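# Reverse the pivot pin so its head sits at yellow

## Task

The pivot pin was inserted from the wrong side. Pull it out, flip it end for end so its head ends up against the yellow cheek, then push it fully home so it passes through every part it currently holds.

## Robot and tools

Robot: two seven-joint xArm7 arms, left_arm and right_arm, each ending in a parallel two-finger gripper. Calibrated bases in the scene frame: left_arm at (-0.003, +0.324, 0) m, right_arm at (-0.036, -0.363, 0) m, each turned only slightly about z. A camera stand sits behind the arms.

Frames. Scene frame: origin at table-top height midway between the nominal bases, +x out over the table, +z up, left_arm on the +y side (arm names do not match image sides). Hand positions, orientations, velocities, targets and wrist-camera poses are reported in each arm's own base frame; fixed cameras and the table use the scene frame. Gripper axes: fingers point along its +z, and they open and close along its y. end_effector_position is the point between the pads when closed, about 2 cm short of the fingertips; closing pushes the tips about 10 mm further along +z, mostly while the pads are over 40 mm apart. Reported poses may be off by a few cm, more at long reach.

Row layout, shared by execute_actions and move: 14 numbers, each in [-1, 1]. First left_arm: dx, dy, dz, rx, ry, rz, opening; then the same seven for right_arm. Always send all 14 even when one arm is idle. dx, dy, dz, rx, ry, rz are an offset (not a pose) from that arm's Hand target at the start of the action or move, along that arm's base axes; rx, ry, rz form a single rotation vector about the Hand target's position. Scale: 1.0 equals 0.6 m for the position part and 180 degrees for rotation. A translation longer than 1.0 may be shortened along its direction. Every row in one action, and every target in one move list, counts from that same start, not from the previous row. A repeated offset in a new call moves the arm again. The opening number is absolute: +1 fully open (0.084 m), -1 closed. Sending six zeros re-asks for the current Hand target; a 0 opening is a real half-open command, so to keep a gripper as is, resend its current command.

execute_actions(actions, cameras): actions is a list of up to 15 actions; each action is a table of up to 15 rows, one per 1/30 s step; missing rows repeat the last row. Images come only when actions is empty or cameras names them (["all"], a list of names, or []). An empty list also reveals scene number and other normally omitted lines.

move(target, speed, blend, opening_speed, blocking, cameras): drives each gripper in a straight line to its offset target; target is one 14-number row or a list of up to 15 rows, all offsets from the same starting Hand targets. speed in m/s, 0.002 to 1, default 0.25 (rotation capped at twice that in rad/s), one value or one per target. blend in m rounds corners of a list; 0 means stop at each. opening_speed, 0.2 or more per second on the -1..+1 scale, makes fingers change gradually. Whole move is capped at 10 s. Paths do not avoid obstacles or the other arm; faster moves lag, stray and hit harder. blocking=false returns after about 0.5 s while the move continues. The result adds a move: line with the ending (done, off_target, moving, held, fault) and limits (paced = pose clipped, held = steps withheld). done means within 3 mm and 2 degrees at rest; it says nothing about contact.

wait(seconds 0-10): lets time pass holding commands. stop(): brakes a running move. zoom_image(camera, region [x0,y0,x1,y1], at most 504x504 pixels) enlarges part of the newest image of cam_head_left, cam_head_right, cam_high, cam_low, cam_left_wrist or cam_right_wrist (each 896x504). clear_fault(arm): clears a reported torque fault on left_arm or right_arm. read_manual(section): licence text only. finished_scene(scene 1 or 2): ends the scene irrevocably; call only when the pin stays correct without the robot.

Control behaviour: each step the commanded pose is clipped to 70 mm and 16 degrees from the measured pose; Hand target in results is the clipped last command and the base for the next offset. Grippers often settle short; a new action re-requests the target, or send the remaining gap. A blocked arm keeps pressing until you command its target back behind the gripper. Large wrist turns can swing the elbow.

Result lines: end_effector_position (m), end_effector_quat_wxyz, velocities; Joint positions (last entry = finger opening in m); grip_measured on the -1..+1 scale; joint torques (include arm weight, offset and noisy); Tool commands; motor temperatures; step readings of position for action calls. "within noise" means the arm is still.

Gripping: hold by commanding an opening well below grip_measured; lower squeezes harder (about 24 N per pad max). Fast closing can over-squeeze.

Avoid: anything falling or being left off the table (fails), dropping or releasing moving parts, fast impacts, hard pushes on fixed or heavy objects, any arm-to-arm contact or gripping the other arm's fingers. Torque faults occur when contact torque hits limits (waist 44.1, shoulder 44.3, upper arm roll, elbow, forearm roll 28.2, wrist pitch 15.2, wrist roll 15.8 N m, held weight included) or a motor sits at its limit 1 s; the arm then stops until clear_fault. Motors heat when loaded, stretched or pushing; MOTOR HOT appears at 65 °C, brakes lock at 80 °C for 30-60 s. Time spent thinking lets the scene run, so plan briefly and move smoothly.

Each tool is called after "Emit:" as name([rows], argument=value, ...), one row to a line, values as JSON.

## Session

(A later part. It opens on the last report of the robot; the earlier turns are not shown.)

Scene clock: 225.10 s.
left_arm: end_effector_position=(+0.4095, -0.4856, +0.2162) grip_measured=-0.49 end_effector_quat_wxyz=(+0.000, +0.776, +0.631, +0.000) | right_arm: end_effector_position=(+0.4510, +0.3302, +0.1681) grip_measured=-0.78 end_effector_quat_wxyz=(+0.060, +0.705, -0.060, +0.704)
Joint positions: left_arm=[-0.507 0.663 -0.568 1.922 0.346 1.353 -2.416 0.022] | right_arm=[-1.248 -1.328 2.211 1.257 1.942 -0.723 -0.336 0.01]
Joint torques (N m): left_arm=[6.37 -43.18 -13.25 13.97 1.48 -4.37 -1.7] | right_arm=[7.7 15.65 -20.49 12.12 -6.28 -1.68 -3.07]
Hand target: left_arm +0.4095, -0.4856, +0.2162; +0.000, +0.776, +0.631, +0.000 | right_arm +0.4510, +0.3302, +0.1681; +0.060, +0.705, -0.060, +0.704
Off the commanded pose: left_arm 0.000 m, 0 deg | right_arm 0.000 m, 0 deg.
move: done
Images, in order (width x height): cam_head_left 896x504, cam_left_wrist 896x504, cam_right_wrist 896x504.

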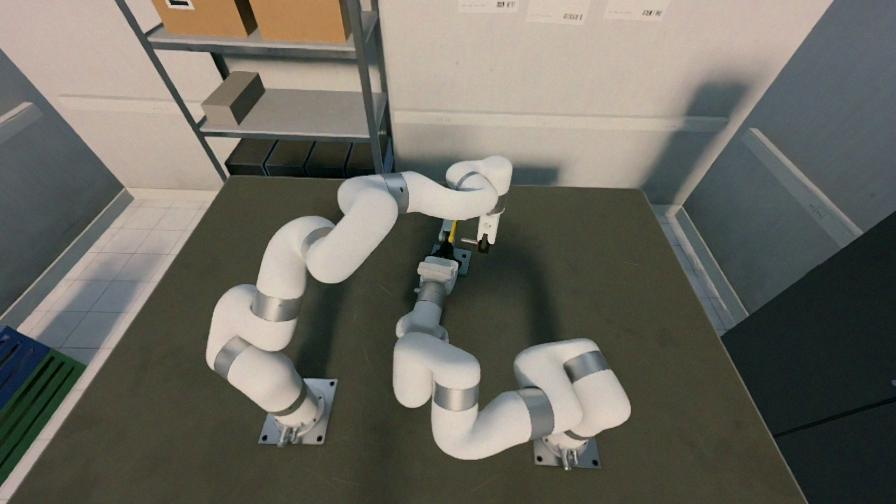

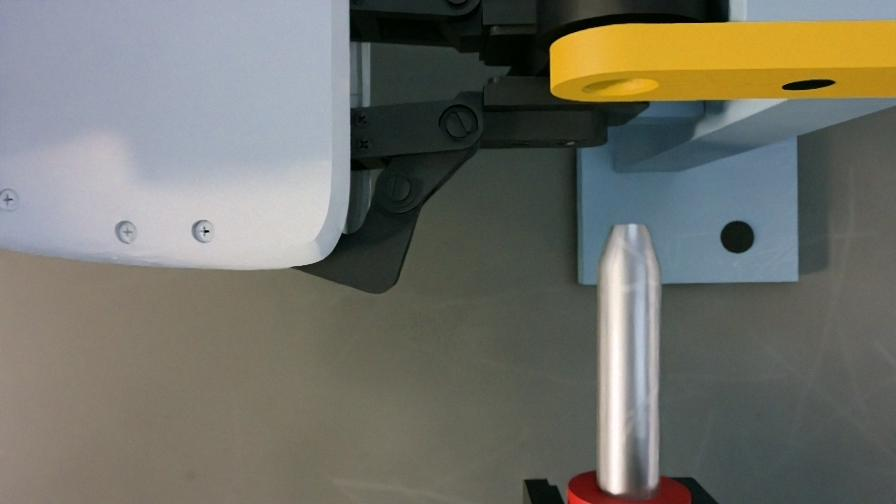

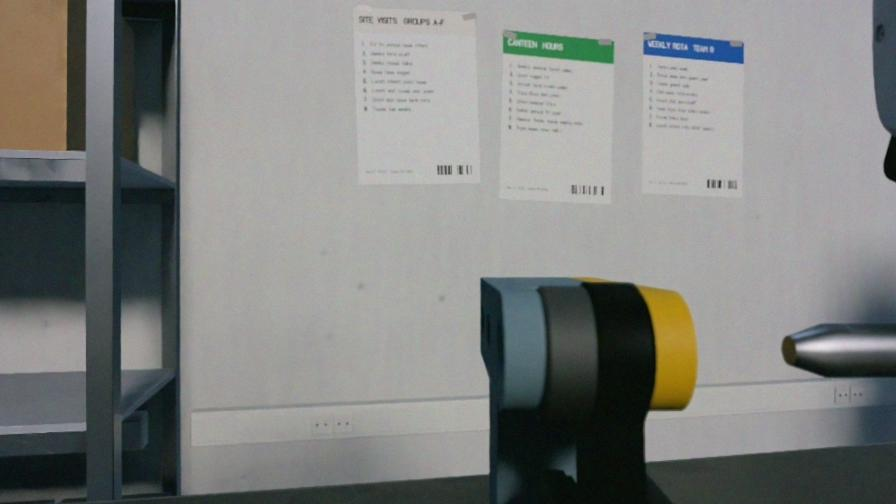

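Emit:
zoom_image(camera="cam_left_wrist", region=[530, 0, 800, 250])

Emit:
zoom_image(camera="cam_right_wrist", region=[470, 250, 896, 450])

Scaled by 1.867 from the camera's 896x504 image, which has a finer 1280x720 frame.

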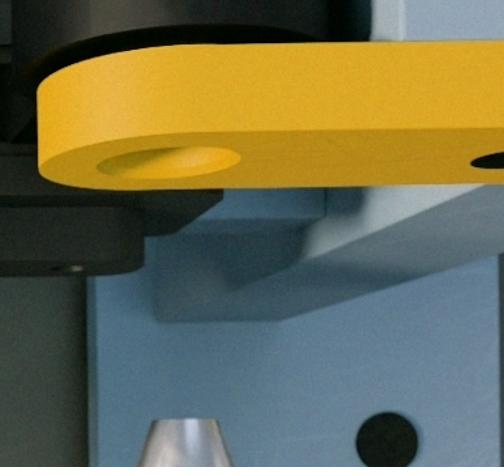

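Scaled by 1.183 from the camera's 896x504 image, which has a finer 1280x720 frame.

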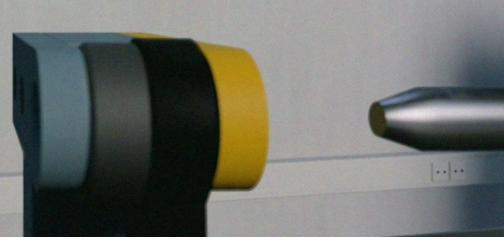

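Emit:
move(target=[0.005,0.033,0,0,0,0.0022,-1,0,0,0,0,0,0,-1], speed=0.08, cameras=["cam_left_wrist","cam_right_wrist"])

Emit:
zoom_image(camera="cam_left_wrist", region=[530, 0, 800, 250])

Emit:
zoom_image(camera="cam_right_wrist", region=[600, 250, 896, 450])

Scene clock: 256.10 s.
left_arm: end_effector_position=(+0.4124, -0.4658, +0.2162) grip_measured=-0.49 end_effector_quat_wxyz=(+0.000, +0.773, +0.634, +0.000) | right_arm: end_effector_position=(+0.4510, +0.3302, +0.1681) grip_measured=-0.78 end_effector_quat_wxyz=(+0.060, +0.705, -0.060, +0.704)
Joint positions: left_arm=[-0.452 0.607 -0.574 1.831 0.326 1.317 -2.399 0.022] | right_arm=[-1.248 -1.328 2.211 1.257 1.942 -0.723 -0.336 0.01]
Joint torques (N m): left_arm=[6.54 -42.06 -13.16 14.51 -0.94 -4.45 1.67] | right_arm=[7.47 15.45 -20.33 12.65 -6.36 -1.69 -3.1]
Motor temperatures (°C): left_arm=[39 46 36 49 40 33 48] | right_arm=[42 37 50 45 44 37 38]
Hand target: left_arm +0.4125, -0.4658, +0.2162; +0.000, +0.773, +0.634, +0.000 | right_arm +0.4510, +0.3302, +0.1681; +0.060, +0.705, -0.060, +0.704
Off the commanded pose: left_arm 0.000 m, 0 deg | right_arm 0.000 m, 0 deg.
move: done
Images, in order (width x height): cam_left_wrist 896x504, cam_right_wrist 896x504.

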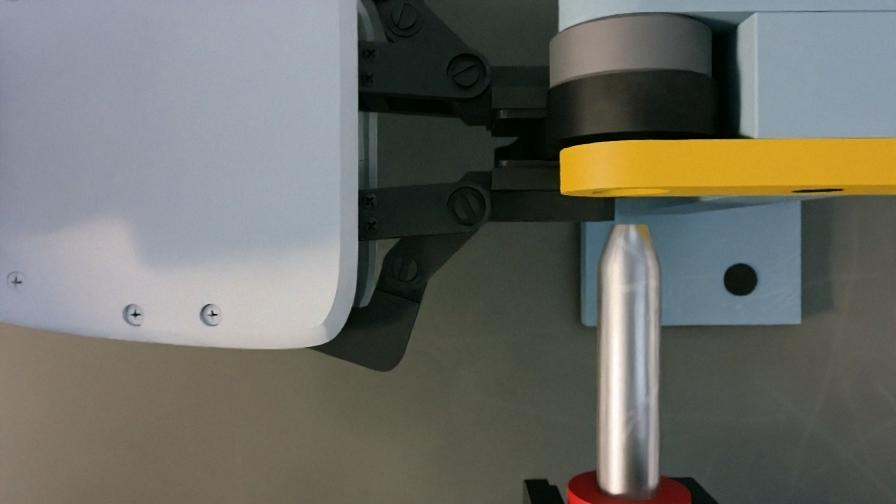

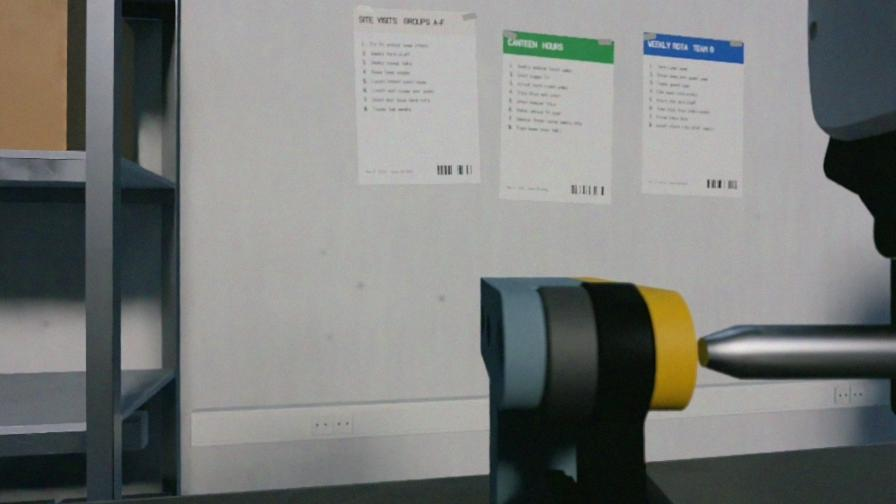

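Scaled by 1.867 from the camera's 896x504 image, which has a finer 1280x720 frame.

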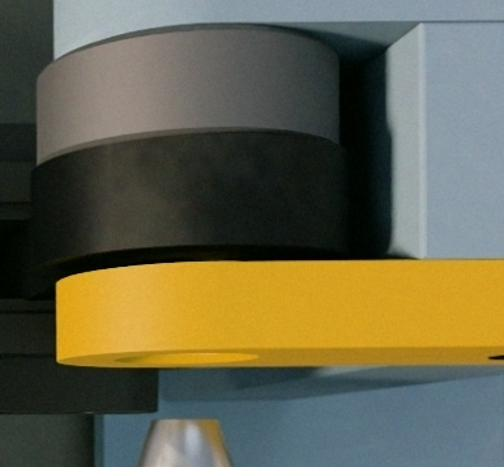

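Scaled by 1.703 from the camera's 896x504 image, which has a finer 1280x720 frame.

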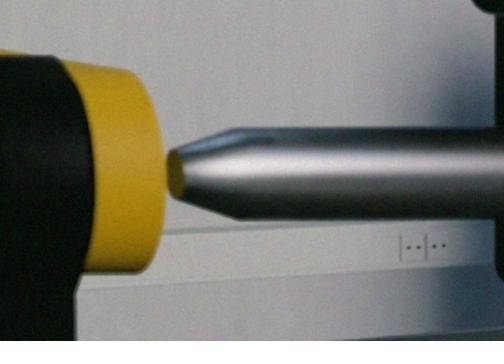

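Emit:
move(target=[0.0147,0.0736,0,0,0,0,-1,0,0,0,0,0,0,-1], speed=0.03, cameras=["cam_left_wrist","cam_right_wrist"])

Scene clock: 270.27 s.
left_arm: end_effector_position=(+0.4213, -0.4218, +0.2162) grip_measured=-0.49 end_effector_quat_wxyz=(+0.000, +0.773, +0.634, +0.000) | right_arm: end_effector_position=(+0.4509, +0.3302, +0.1682) grip_measured=-0.78 end_effector_quat_wxyz=(+0.060, +0.705, -0.060, +0.704)
Joint positions: left_arm=[-0.341 0.5 -0.584 1.67 0.282 1.255 -2.33 0.023] | right_arm=[-1.248 -1.328 2.211 1.257 1.942 -0.723 -0.336 0.01]
Joint torques (N m): left_arm=[8.09 -39.36 -10.68 11.53 -1.09 -0.08 1.26] | right_arm=[6.38 16.98 -16.84 12.95 -11.14 2.6 -2.77]
Hand target: left_arm +0.4213, -0.4217, +0.2162; +0.000, +0.773, +0.634, +0.000 | right_arm +0.4510, +0.3302, +0.1681; +0.060, +0.705, -0.060, +0.704
Off the commanded pose: left_arm 0.000 m, 0 deg | right_arm 0.000 m, 0 deg.
move: done
Images, in order (width x height): cam_left_wrist 896x504, cam_right_wrist 896x504.

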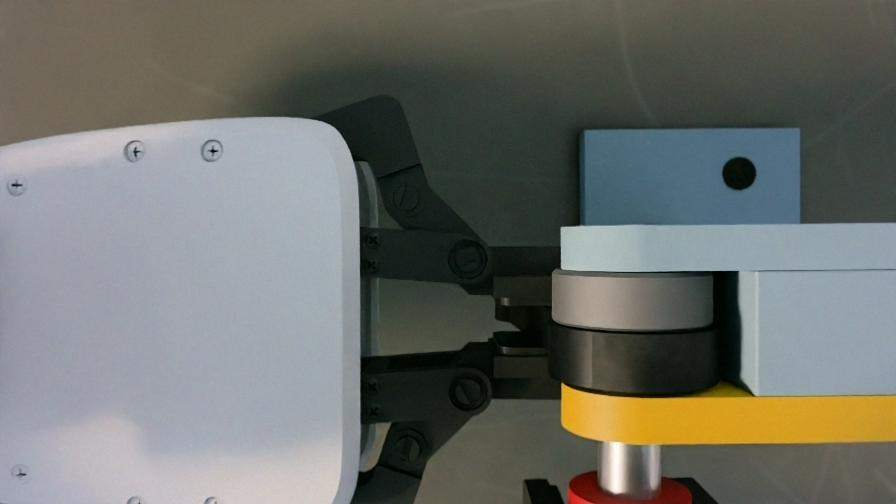

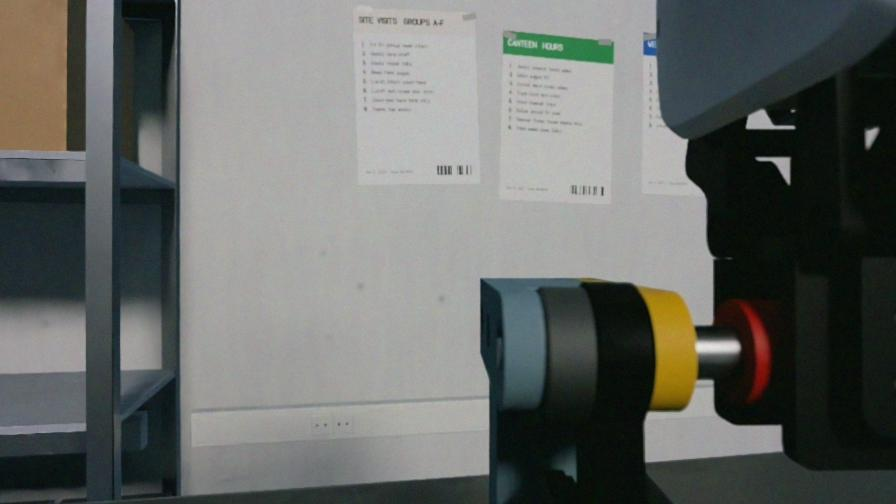

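Emit:
move(target=[0.0041,0.0205,0,0,0,0,-1,0,0,0,0,0,0,-1], speed=0.02, cameras=["cam_left_wrist","cam_right_wrist"])

Scene clock: 276.73 s.
left_arm: end_effector_position=(+0.4238, -0.4094, +0.2162) grip_measured=-0.49 end_effector_quat_wxyz=(+0.000, +0.773, +0.634, +0.000) | right_arm: end_effector_position=(+0.4509, +0.3302, +0.1681) grip_measured=-0.78 end_effector_quat_wxyz=(+0.060, +0.705, -0.060, +0.704)
Joint positions: left_arm=[-0.312 0.472 -0.586 1.632 0.27 1.241 -2.308 0.023] | right_arm=[-1.248 -1.328 2.211 1.257 1.942 -0.723 -0.336 0.01]
Joint torques (N m): left_arm=[7.54 -34.98 -10.66 8.35 -1.33 1.32 1.11] | right_arm=[2.2 18.06 -16.26 12.48 -12.97 4.52 -1.71]
Hand target: left_arm +0.4237, -0.4094, +0.2162; +0.000, +0.773, +0.634, +0.000 | right_arm +0.4510, +0.3302, +0.1681; +0.060, +0.705, -0.060, +0.704
Off the commanded pose: left_arm 0.000 m, 0 deg | right_arm 0.000 m, 0 deg.
move: done
Images, in order (width x height): cam_left_wrist 896x504, cam_right_wrist 896x504.

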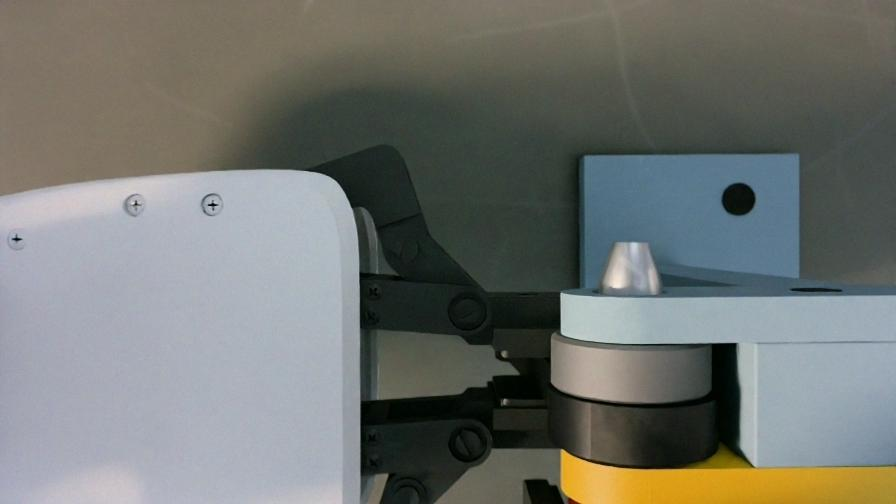

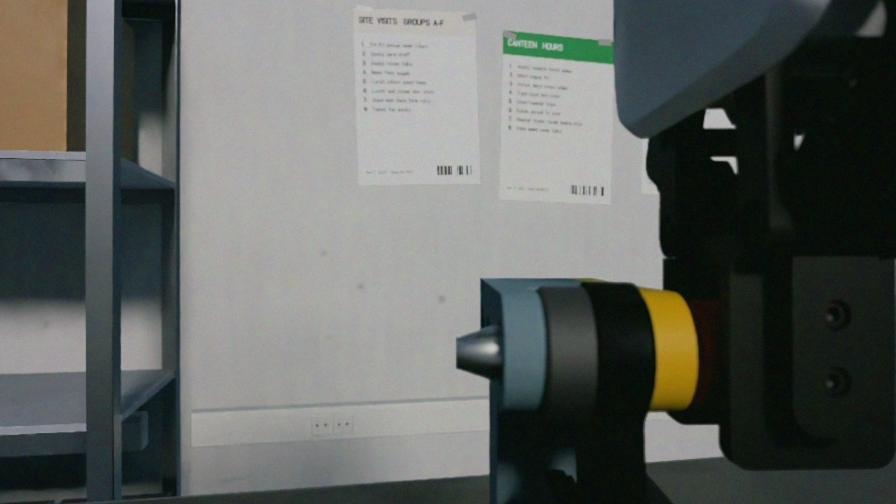

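Emit:
zoom_image(camera="cam_right_wrist", region=[430, 250, 780, 440])

Emit:
zoom_image(camera="cam_left_wrist", region=[480, 220, 780, 504])

Scaled by 1.440 from the camera's 896x504 image, which has a finer 1280x720 frame.

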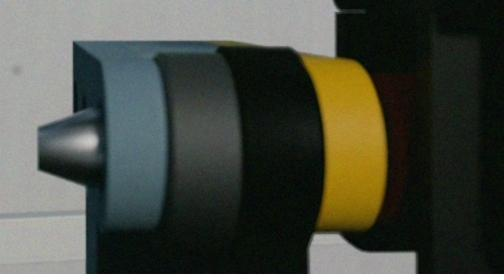

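Scaled by 1.680 from the camera's 896x504 image, which has a finer 1280x720 frame.

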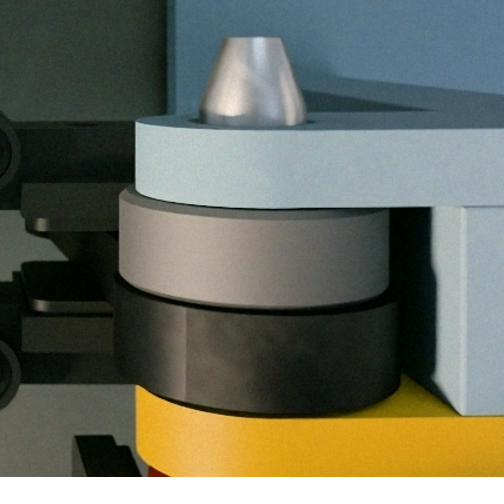

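Emit:
move([
  [0,0,0,0,0,0,-1,0,0,0,0,0,0,0.1],
  [0,0,0,0,0,0,-1,-0.164,0.028,0,0,0,0,0.1],
], speed=0.15)

Emit:
move([
  [0,0,0,0,0,0,-0.3,0,0,0,0,0,0,0.1],
  [-0.0011,-0.0057,0,0,0,0,-0.3,0,0,0,0,0,0,0.1],
  [-0.0011,-0.0057,0,0,0,0,-1,0,0,0,0,0,0,0.1],
  [0.0001,0.0008,0,0,0,0,-1,0,0,0,0,0,0,0.1],
], speed=0.03, cameras=["cam_left_wrist","cam_right_wrist"])

Scene clock: 310.67 s.
left_arm: end_effector_position=(+0.4238, -0.4093, +0.2162) grip_measured=-0.49 end_effector_quat_wxyz=(+0.000, +0.773, +0.634, +0.000) | right_arm: end_effector_position=(+0.3526, +0.3470, +0.1681) grip_measured=+0.09 end_effector_quat_wxyz=(+0.060, +0.705, -0.060, +0.704)
Joint positions: left_arm=[-0.312 0.472 -0.586 1.632 0.27 1.241 -2.308 0.023] | right_arm=[-1.076 -1.216 2.305 1.197 2.075 -0.899 -0.432 0.048]
Joint torques (N m): left_arm=[-4.6 -17.8 -12.56 13.26 0.78 -1.69 0.49] | right_arm=[3.87 19.44 -13.39 0.18 2.72 -4.99 -2.48]
Hand target: left_arm +0.4237, -0.4094, +0.2162; +0.000, +0.773, +0.634, +0.000 | right_arm +0.3526, +0.3470, +0.1681; +0.060, +0.705, -0.060, +0.704
Off the commanded pose: left_arm 0.000 m, 0 deg | right_arm 0.000 m, 0 deg.
move: done

Scene clock: 313.17 s.
left_arm: end_effector_position=(+0.4238, -0.4092, +0.2162) grip_measured=-0.49 end_effector_quat_wxyz=(+0.000, +0.774, +0.634, +0.000) | right_arm: end_effector_position=(+0.3526, +0.3470, +0.1681) grip_measured=+0.09 end_effector_quat_wxyz=(+0.060, +0.705, -0.060, +0.704)
Joint positions: left_arm=[-0.311 0.471 -0.586 1.63 0.269 1.239 -2.307 0.022] | right_arm=[-1.076 -1.216 2.305 1.197 2.075 -0.899 -0.432 0.048]
Joint torques (N m): left_arm=[13.21 -40.83 -4.54 10.16 -0.21 5.18 1.72] | right_arm=[3.57 19.8 -13.48 6.37 2.05 -4.92 -2.35]
Motor temperatures (°C): left_arm=[39 44 35 46 40 34 48] | right_arm=[42 37 45 44 44 38 37]
Hand target: left_arm +0.4238, -0.4089, +0.2162; +0.000, +0.773, +0.634, +0.000 | right_arm +0.3526, +0.3470, +0.1681; +0.060, +0.705, -0.060, +0.704
Off the commanded pose: left_arm 0.000 m, 0 deg | right_arm 0.000 m, 0 deg.
move: done
Images, in order (width x height): cam_left_wrist 896x504, cam_right_wrist 896x504.

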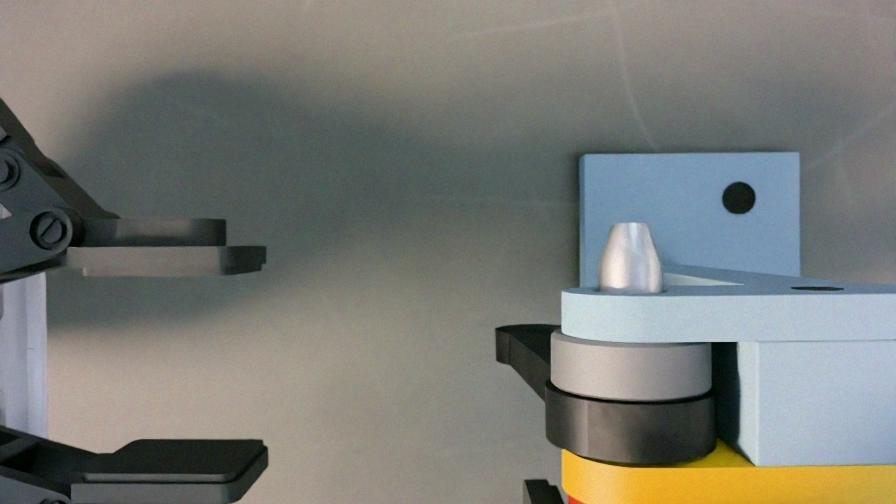

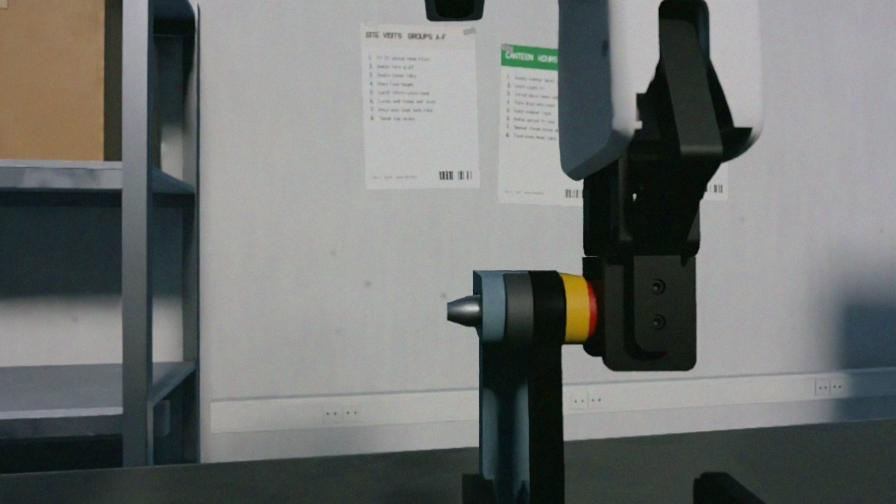

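Emit:
move([
  [0,0,0,0,0,0,0.1,0,0,0,0,0,0,0.1],
  [0,0,0.15,0,0,0,0.1,-0.08,0.014,0,0,0,0,0.1],
  [-0.04,-0.1,0.22,0,0,0,0.1,-0.08,0.014,0,0,0,0,0.1],
], speed=0.2, blend=[0,0.02,0], cameras=["all"])

Emit:
zoom_image(camera="cam_right_wrist", region=[400, 200, 700, 500])

Emit:
zoom_image(camera="cam_low", region=[360, 120, 450, 240])

Scene clock: 325.47 s.
left_arm: end_effector_position=(+0.3998, -0.4688, +0.3481) grip_measured=+0.09 end_effector_quat_wxyz=(+0.000, +0.773, +0.634, +0.000) | right_arm: end_effector_position=(+0.3046, +0.3554, +0.1681) grip_measured=+0.09 end_effector_quat_wxyz=(+0.060, +0.705, -0.060, +0.704)
Joint positions: left_arm=[-0.588 0.664 -0.586 2.327 0.353 1.738 -2.381 0.048] | right_arm=[-1.008 -1.172 2.353 1.202 2.139 -0.996 -0.478 0.048]
Joint torques (N m): left_arm=[-7.43 -26.62 -1.57 16.98 1.52 -0.11 1.78] | right_arm=[3.78 20.02 -12.46 8.78 2.48 -4.88 -2.43]
Hand target: left_arm +0.3998, -0.4689, +0.3482; +0.000, +0.773, +0.634, +0.000 | right_arm +0.3046, +0.3554, +0.1681; +0.060, +0.705, -0.060, +0.704
Off the commanded pose: left_arm 0.000 m, 0 deg | right_arm 0.000 m, 0 deg.
move: done

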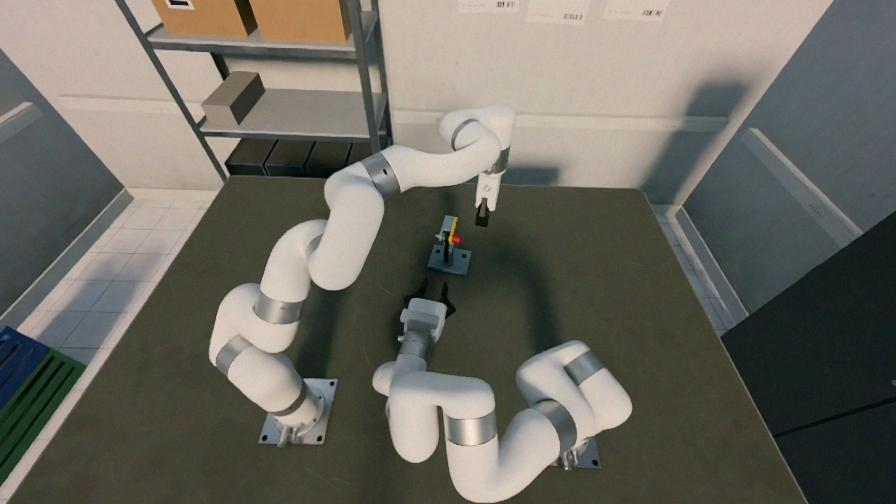

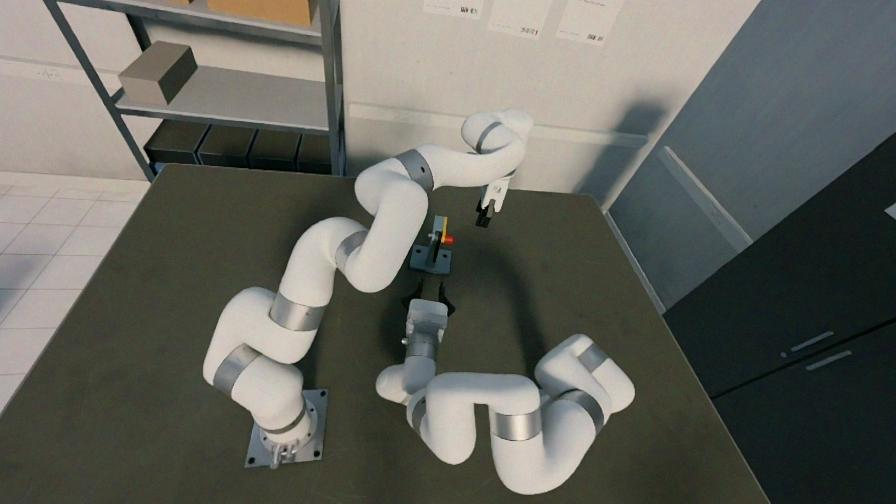

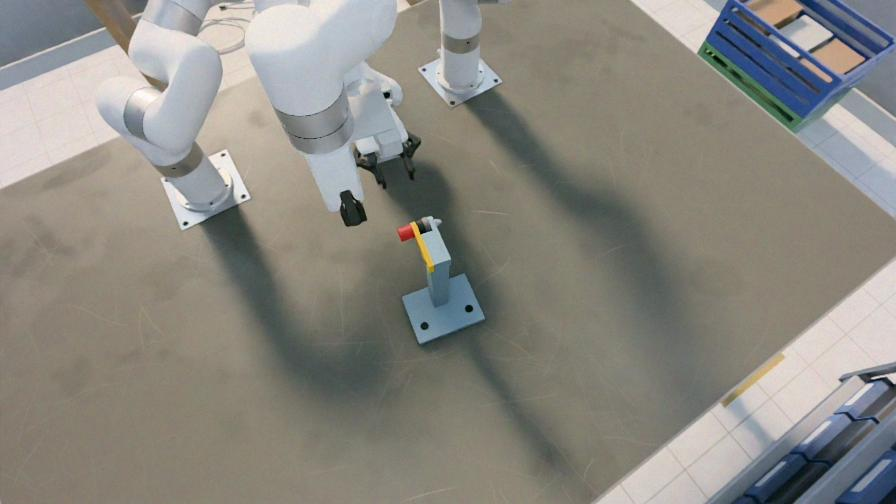

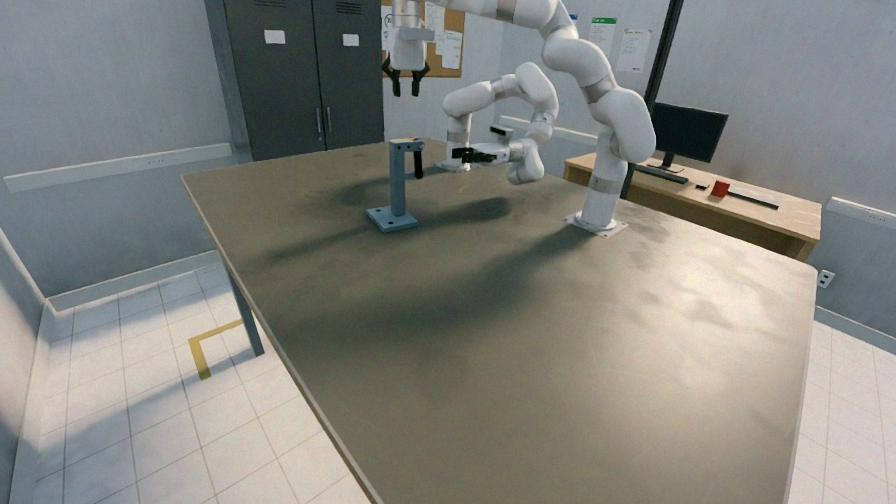

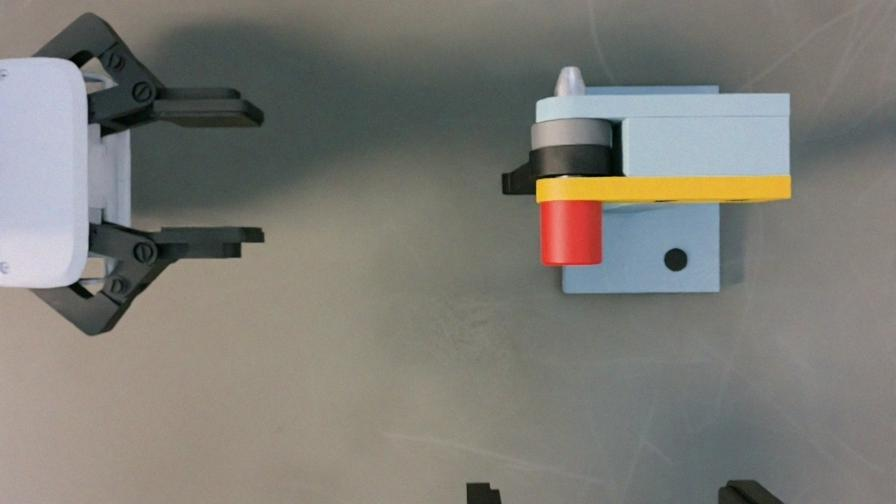

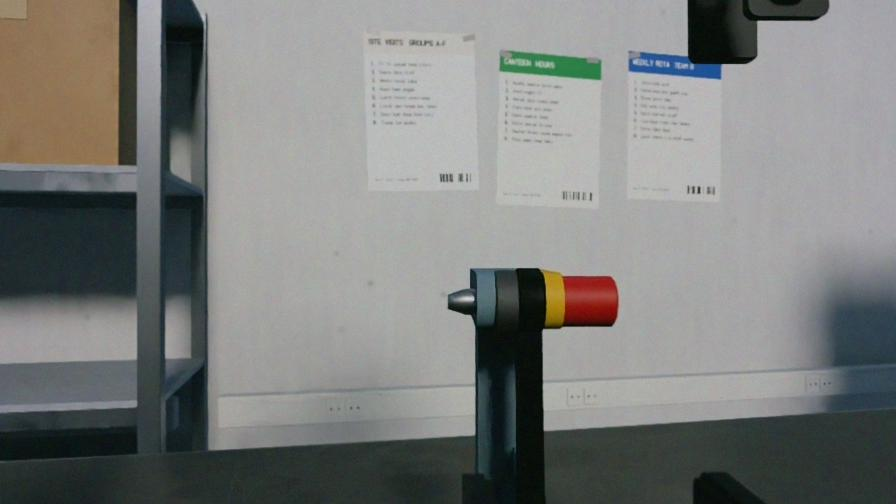

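Scaled by 1.680 from the camera's 896x504 image, which has a finer 1280x720 frame.

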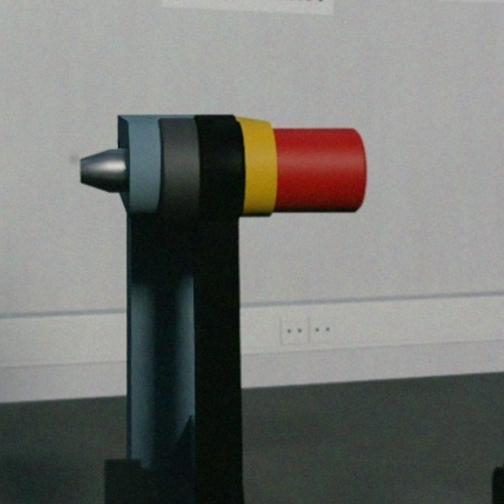

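Scaled by 4.200 from the camera's 896x504 image, which has a finer 1280x720 frame.

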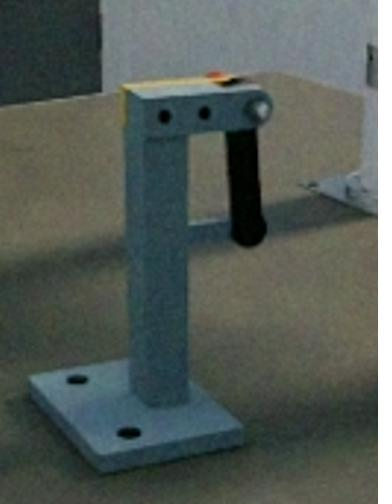

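Emit:
finished_scene(scene=1)

The scene is finished: the task was done.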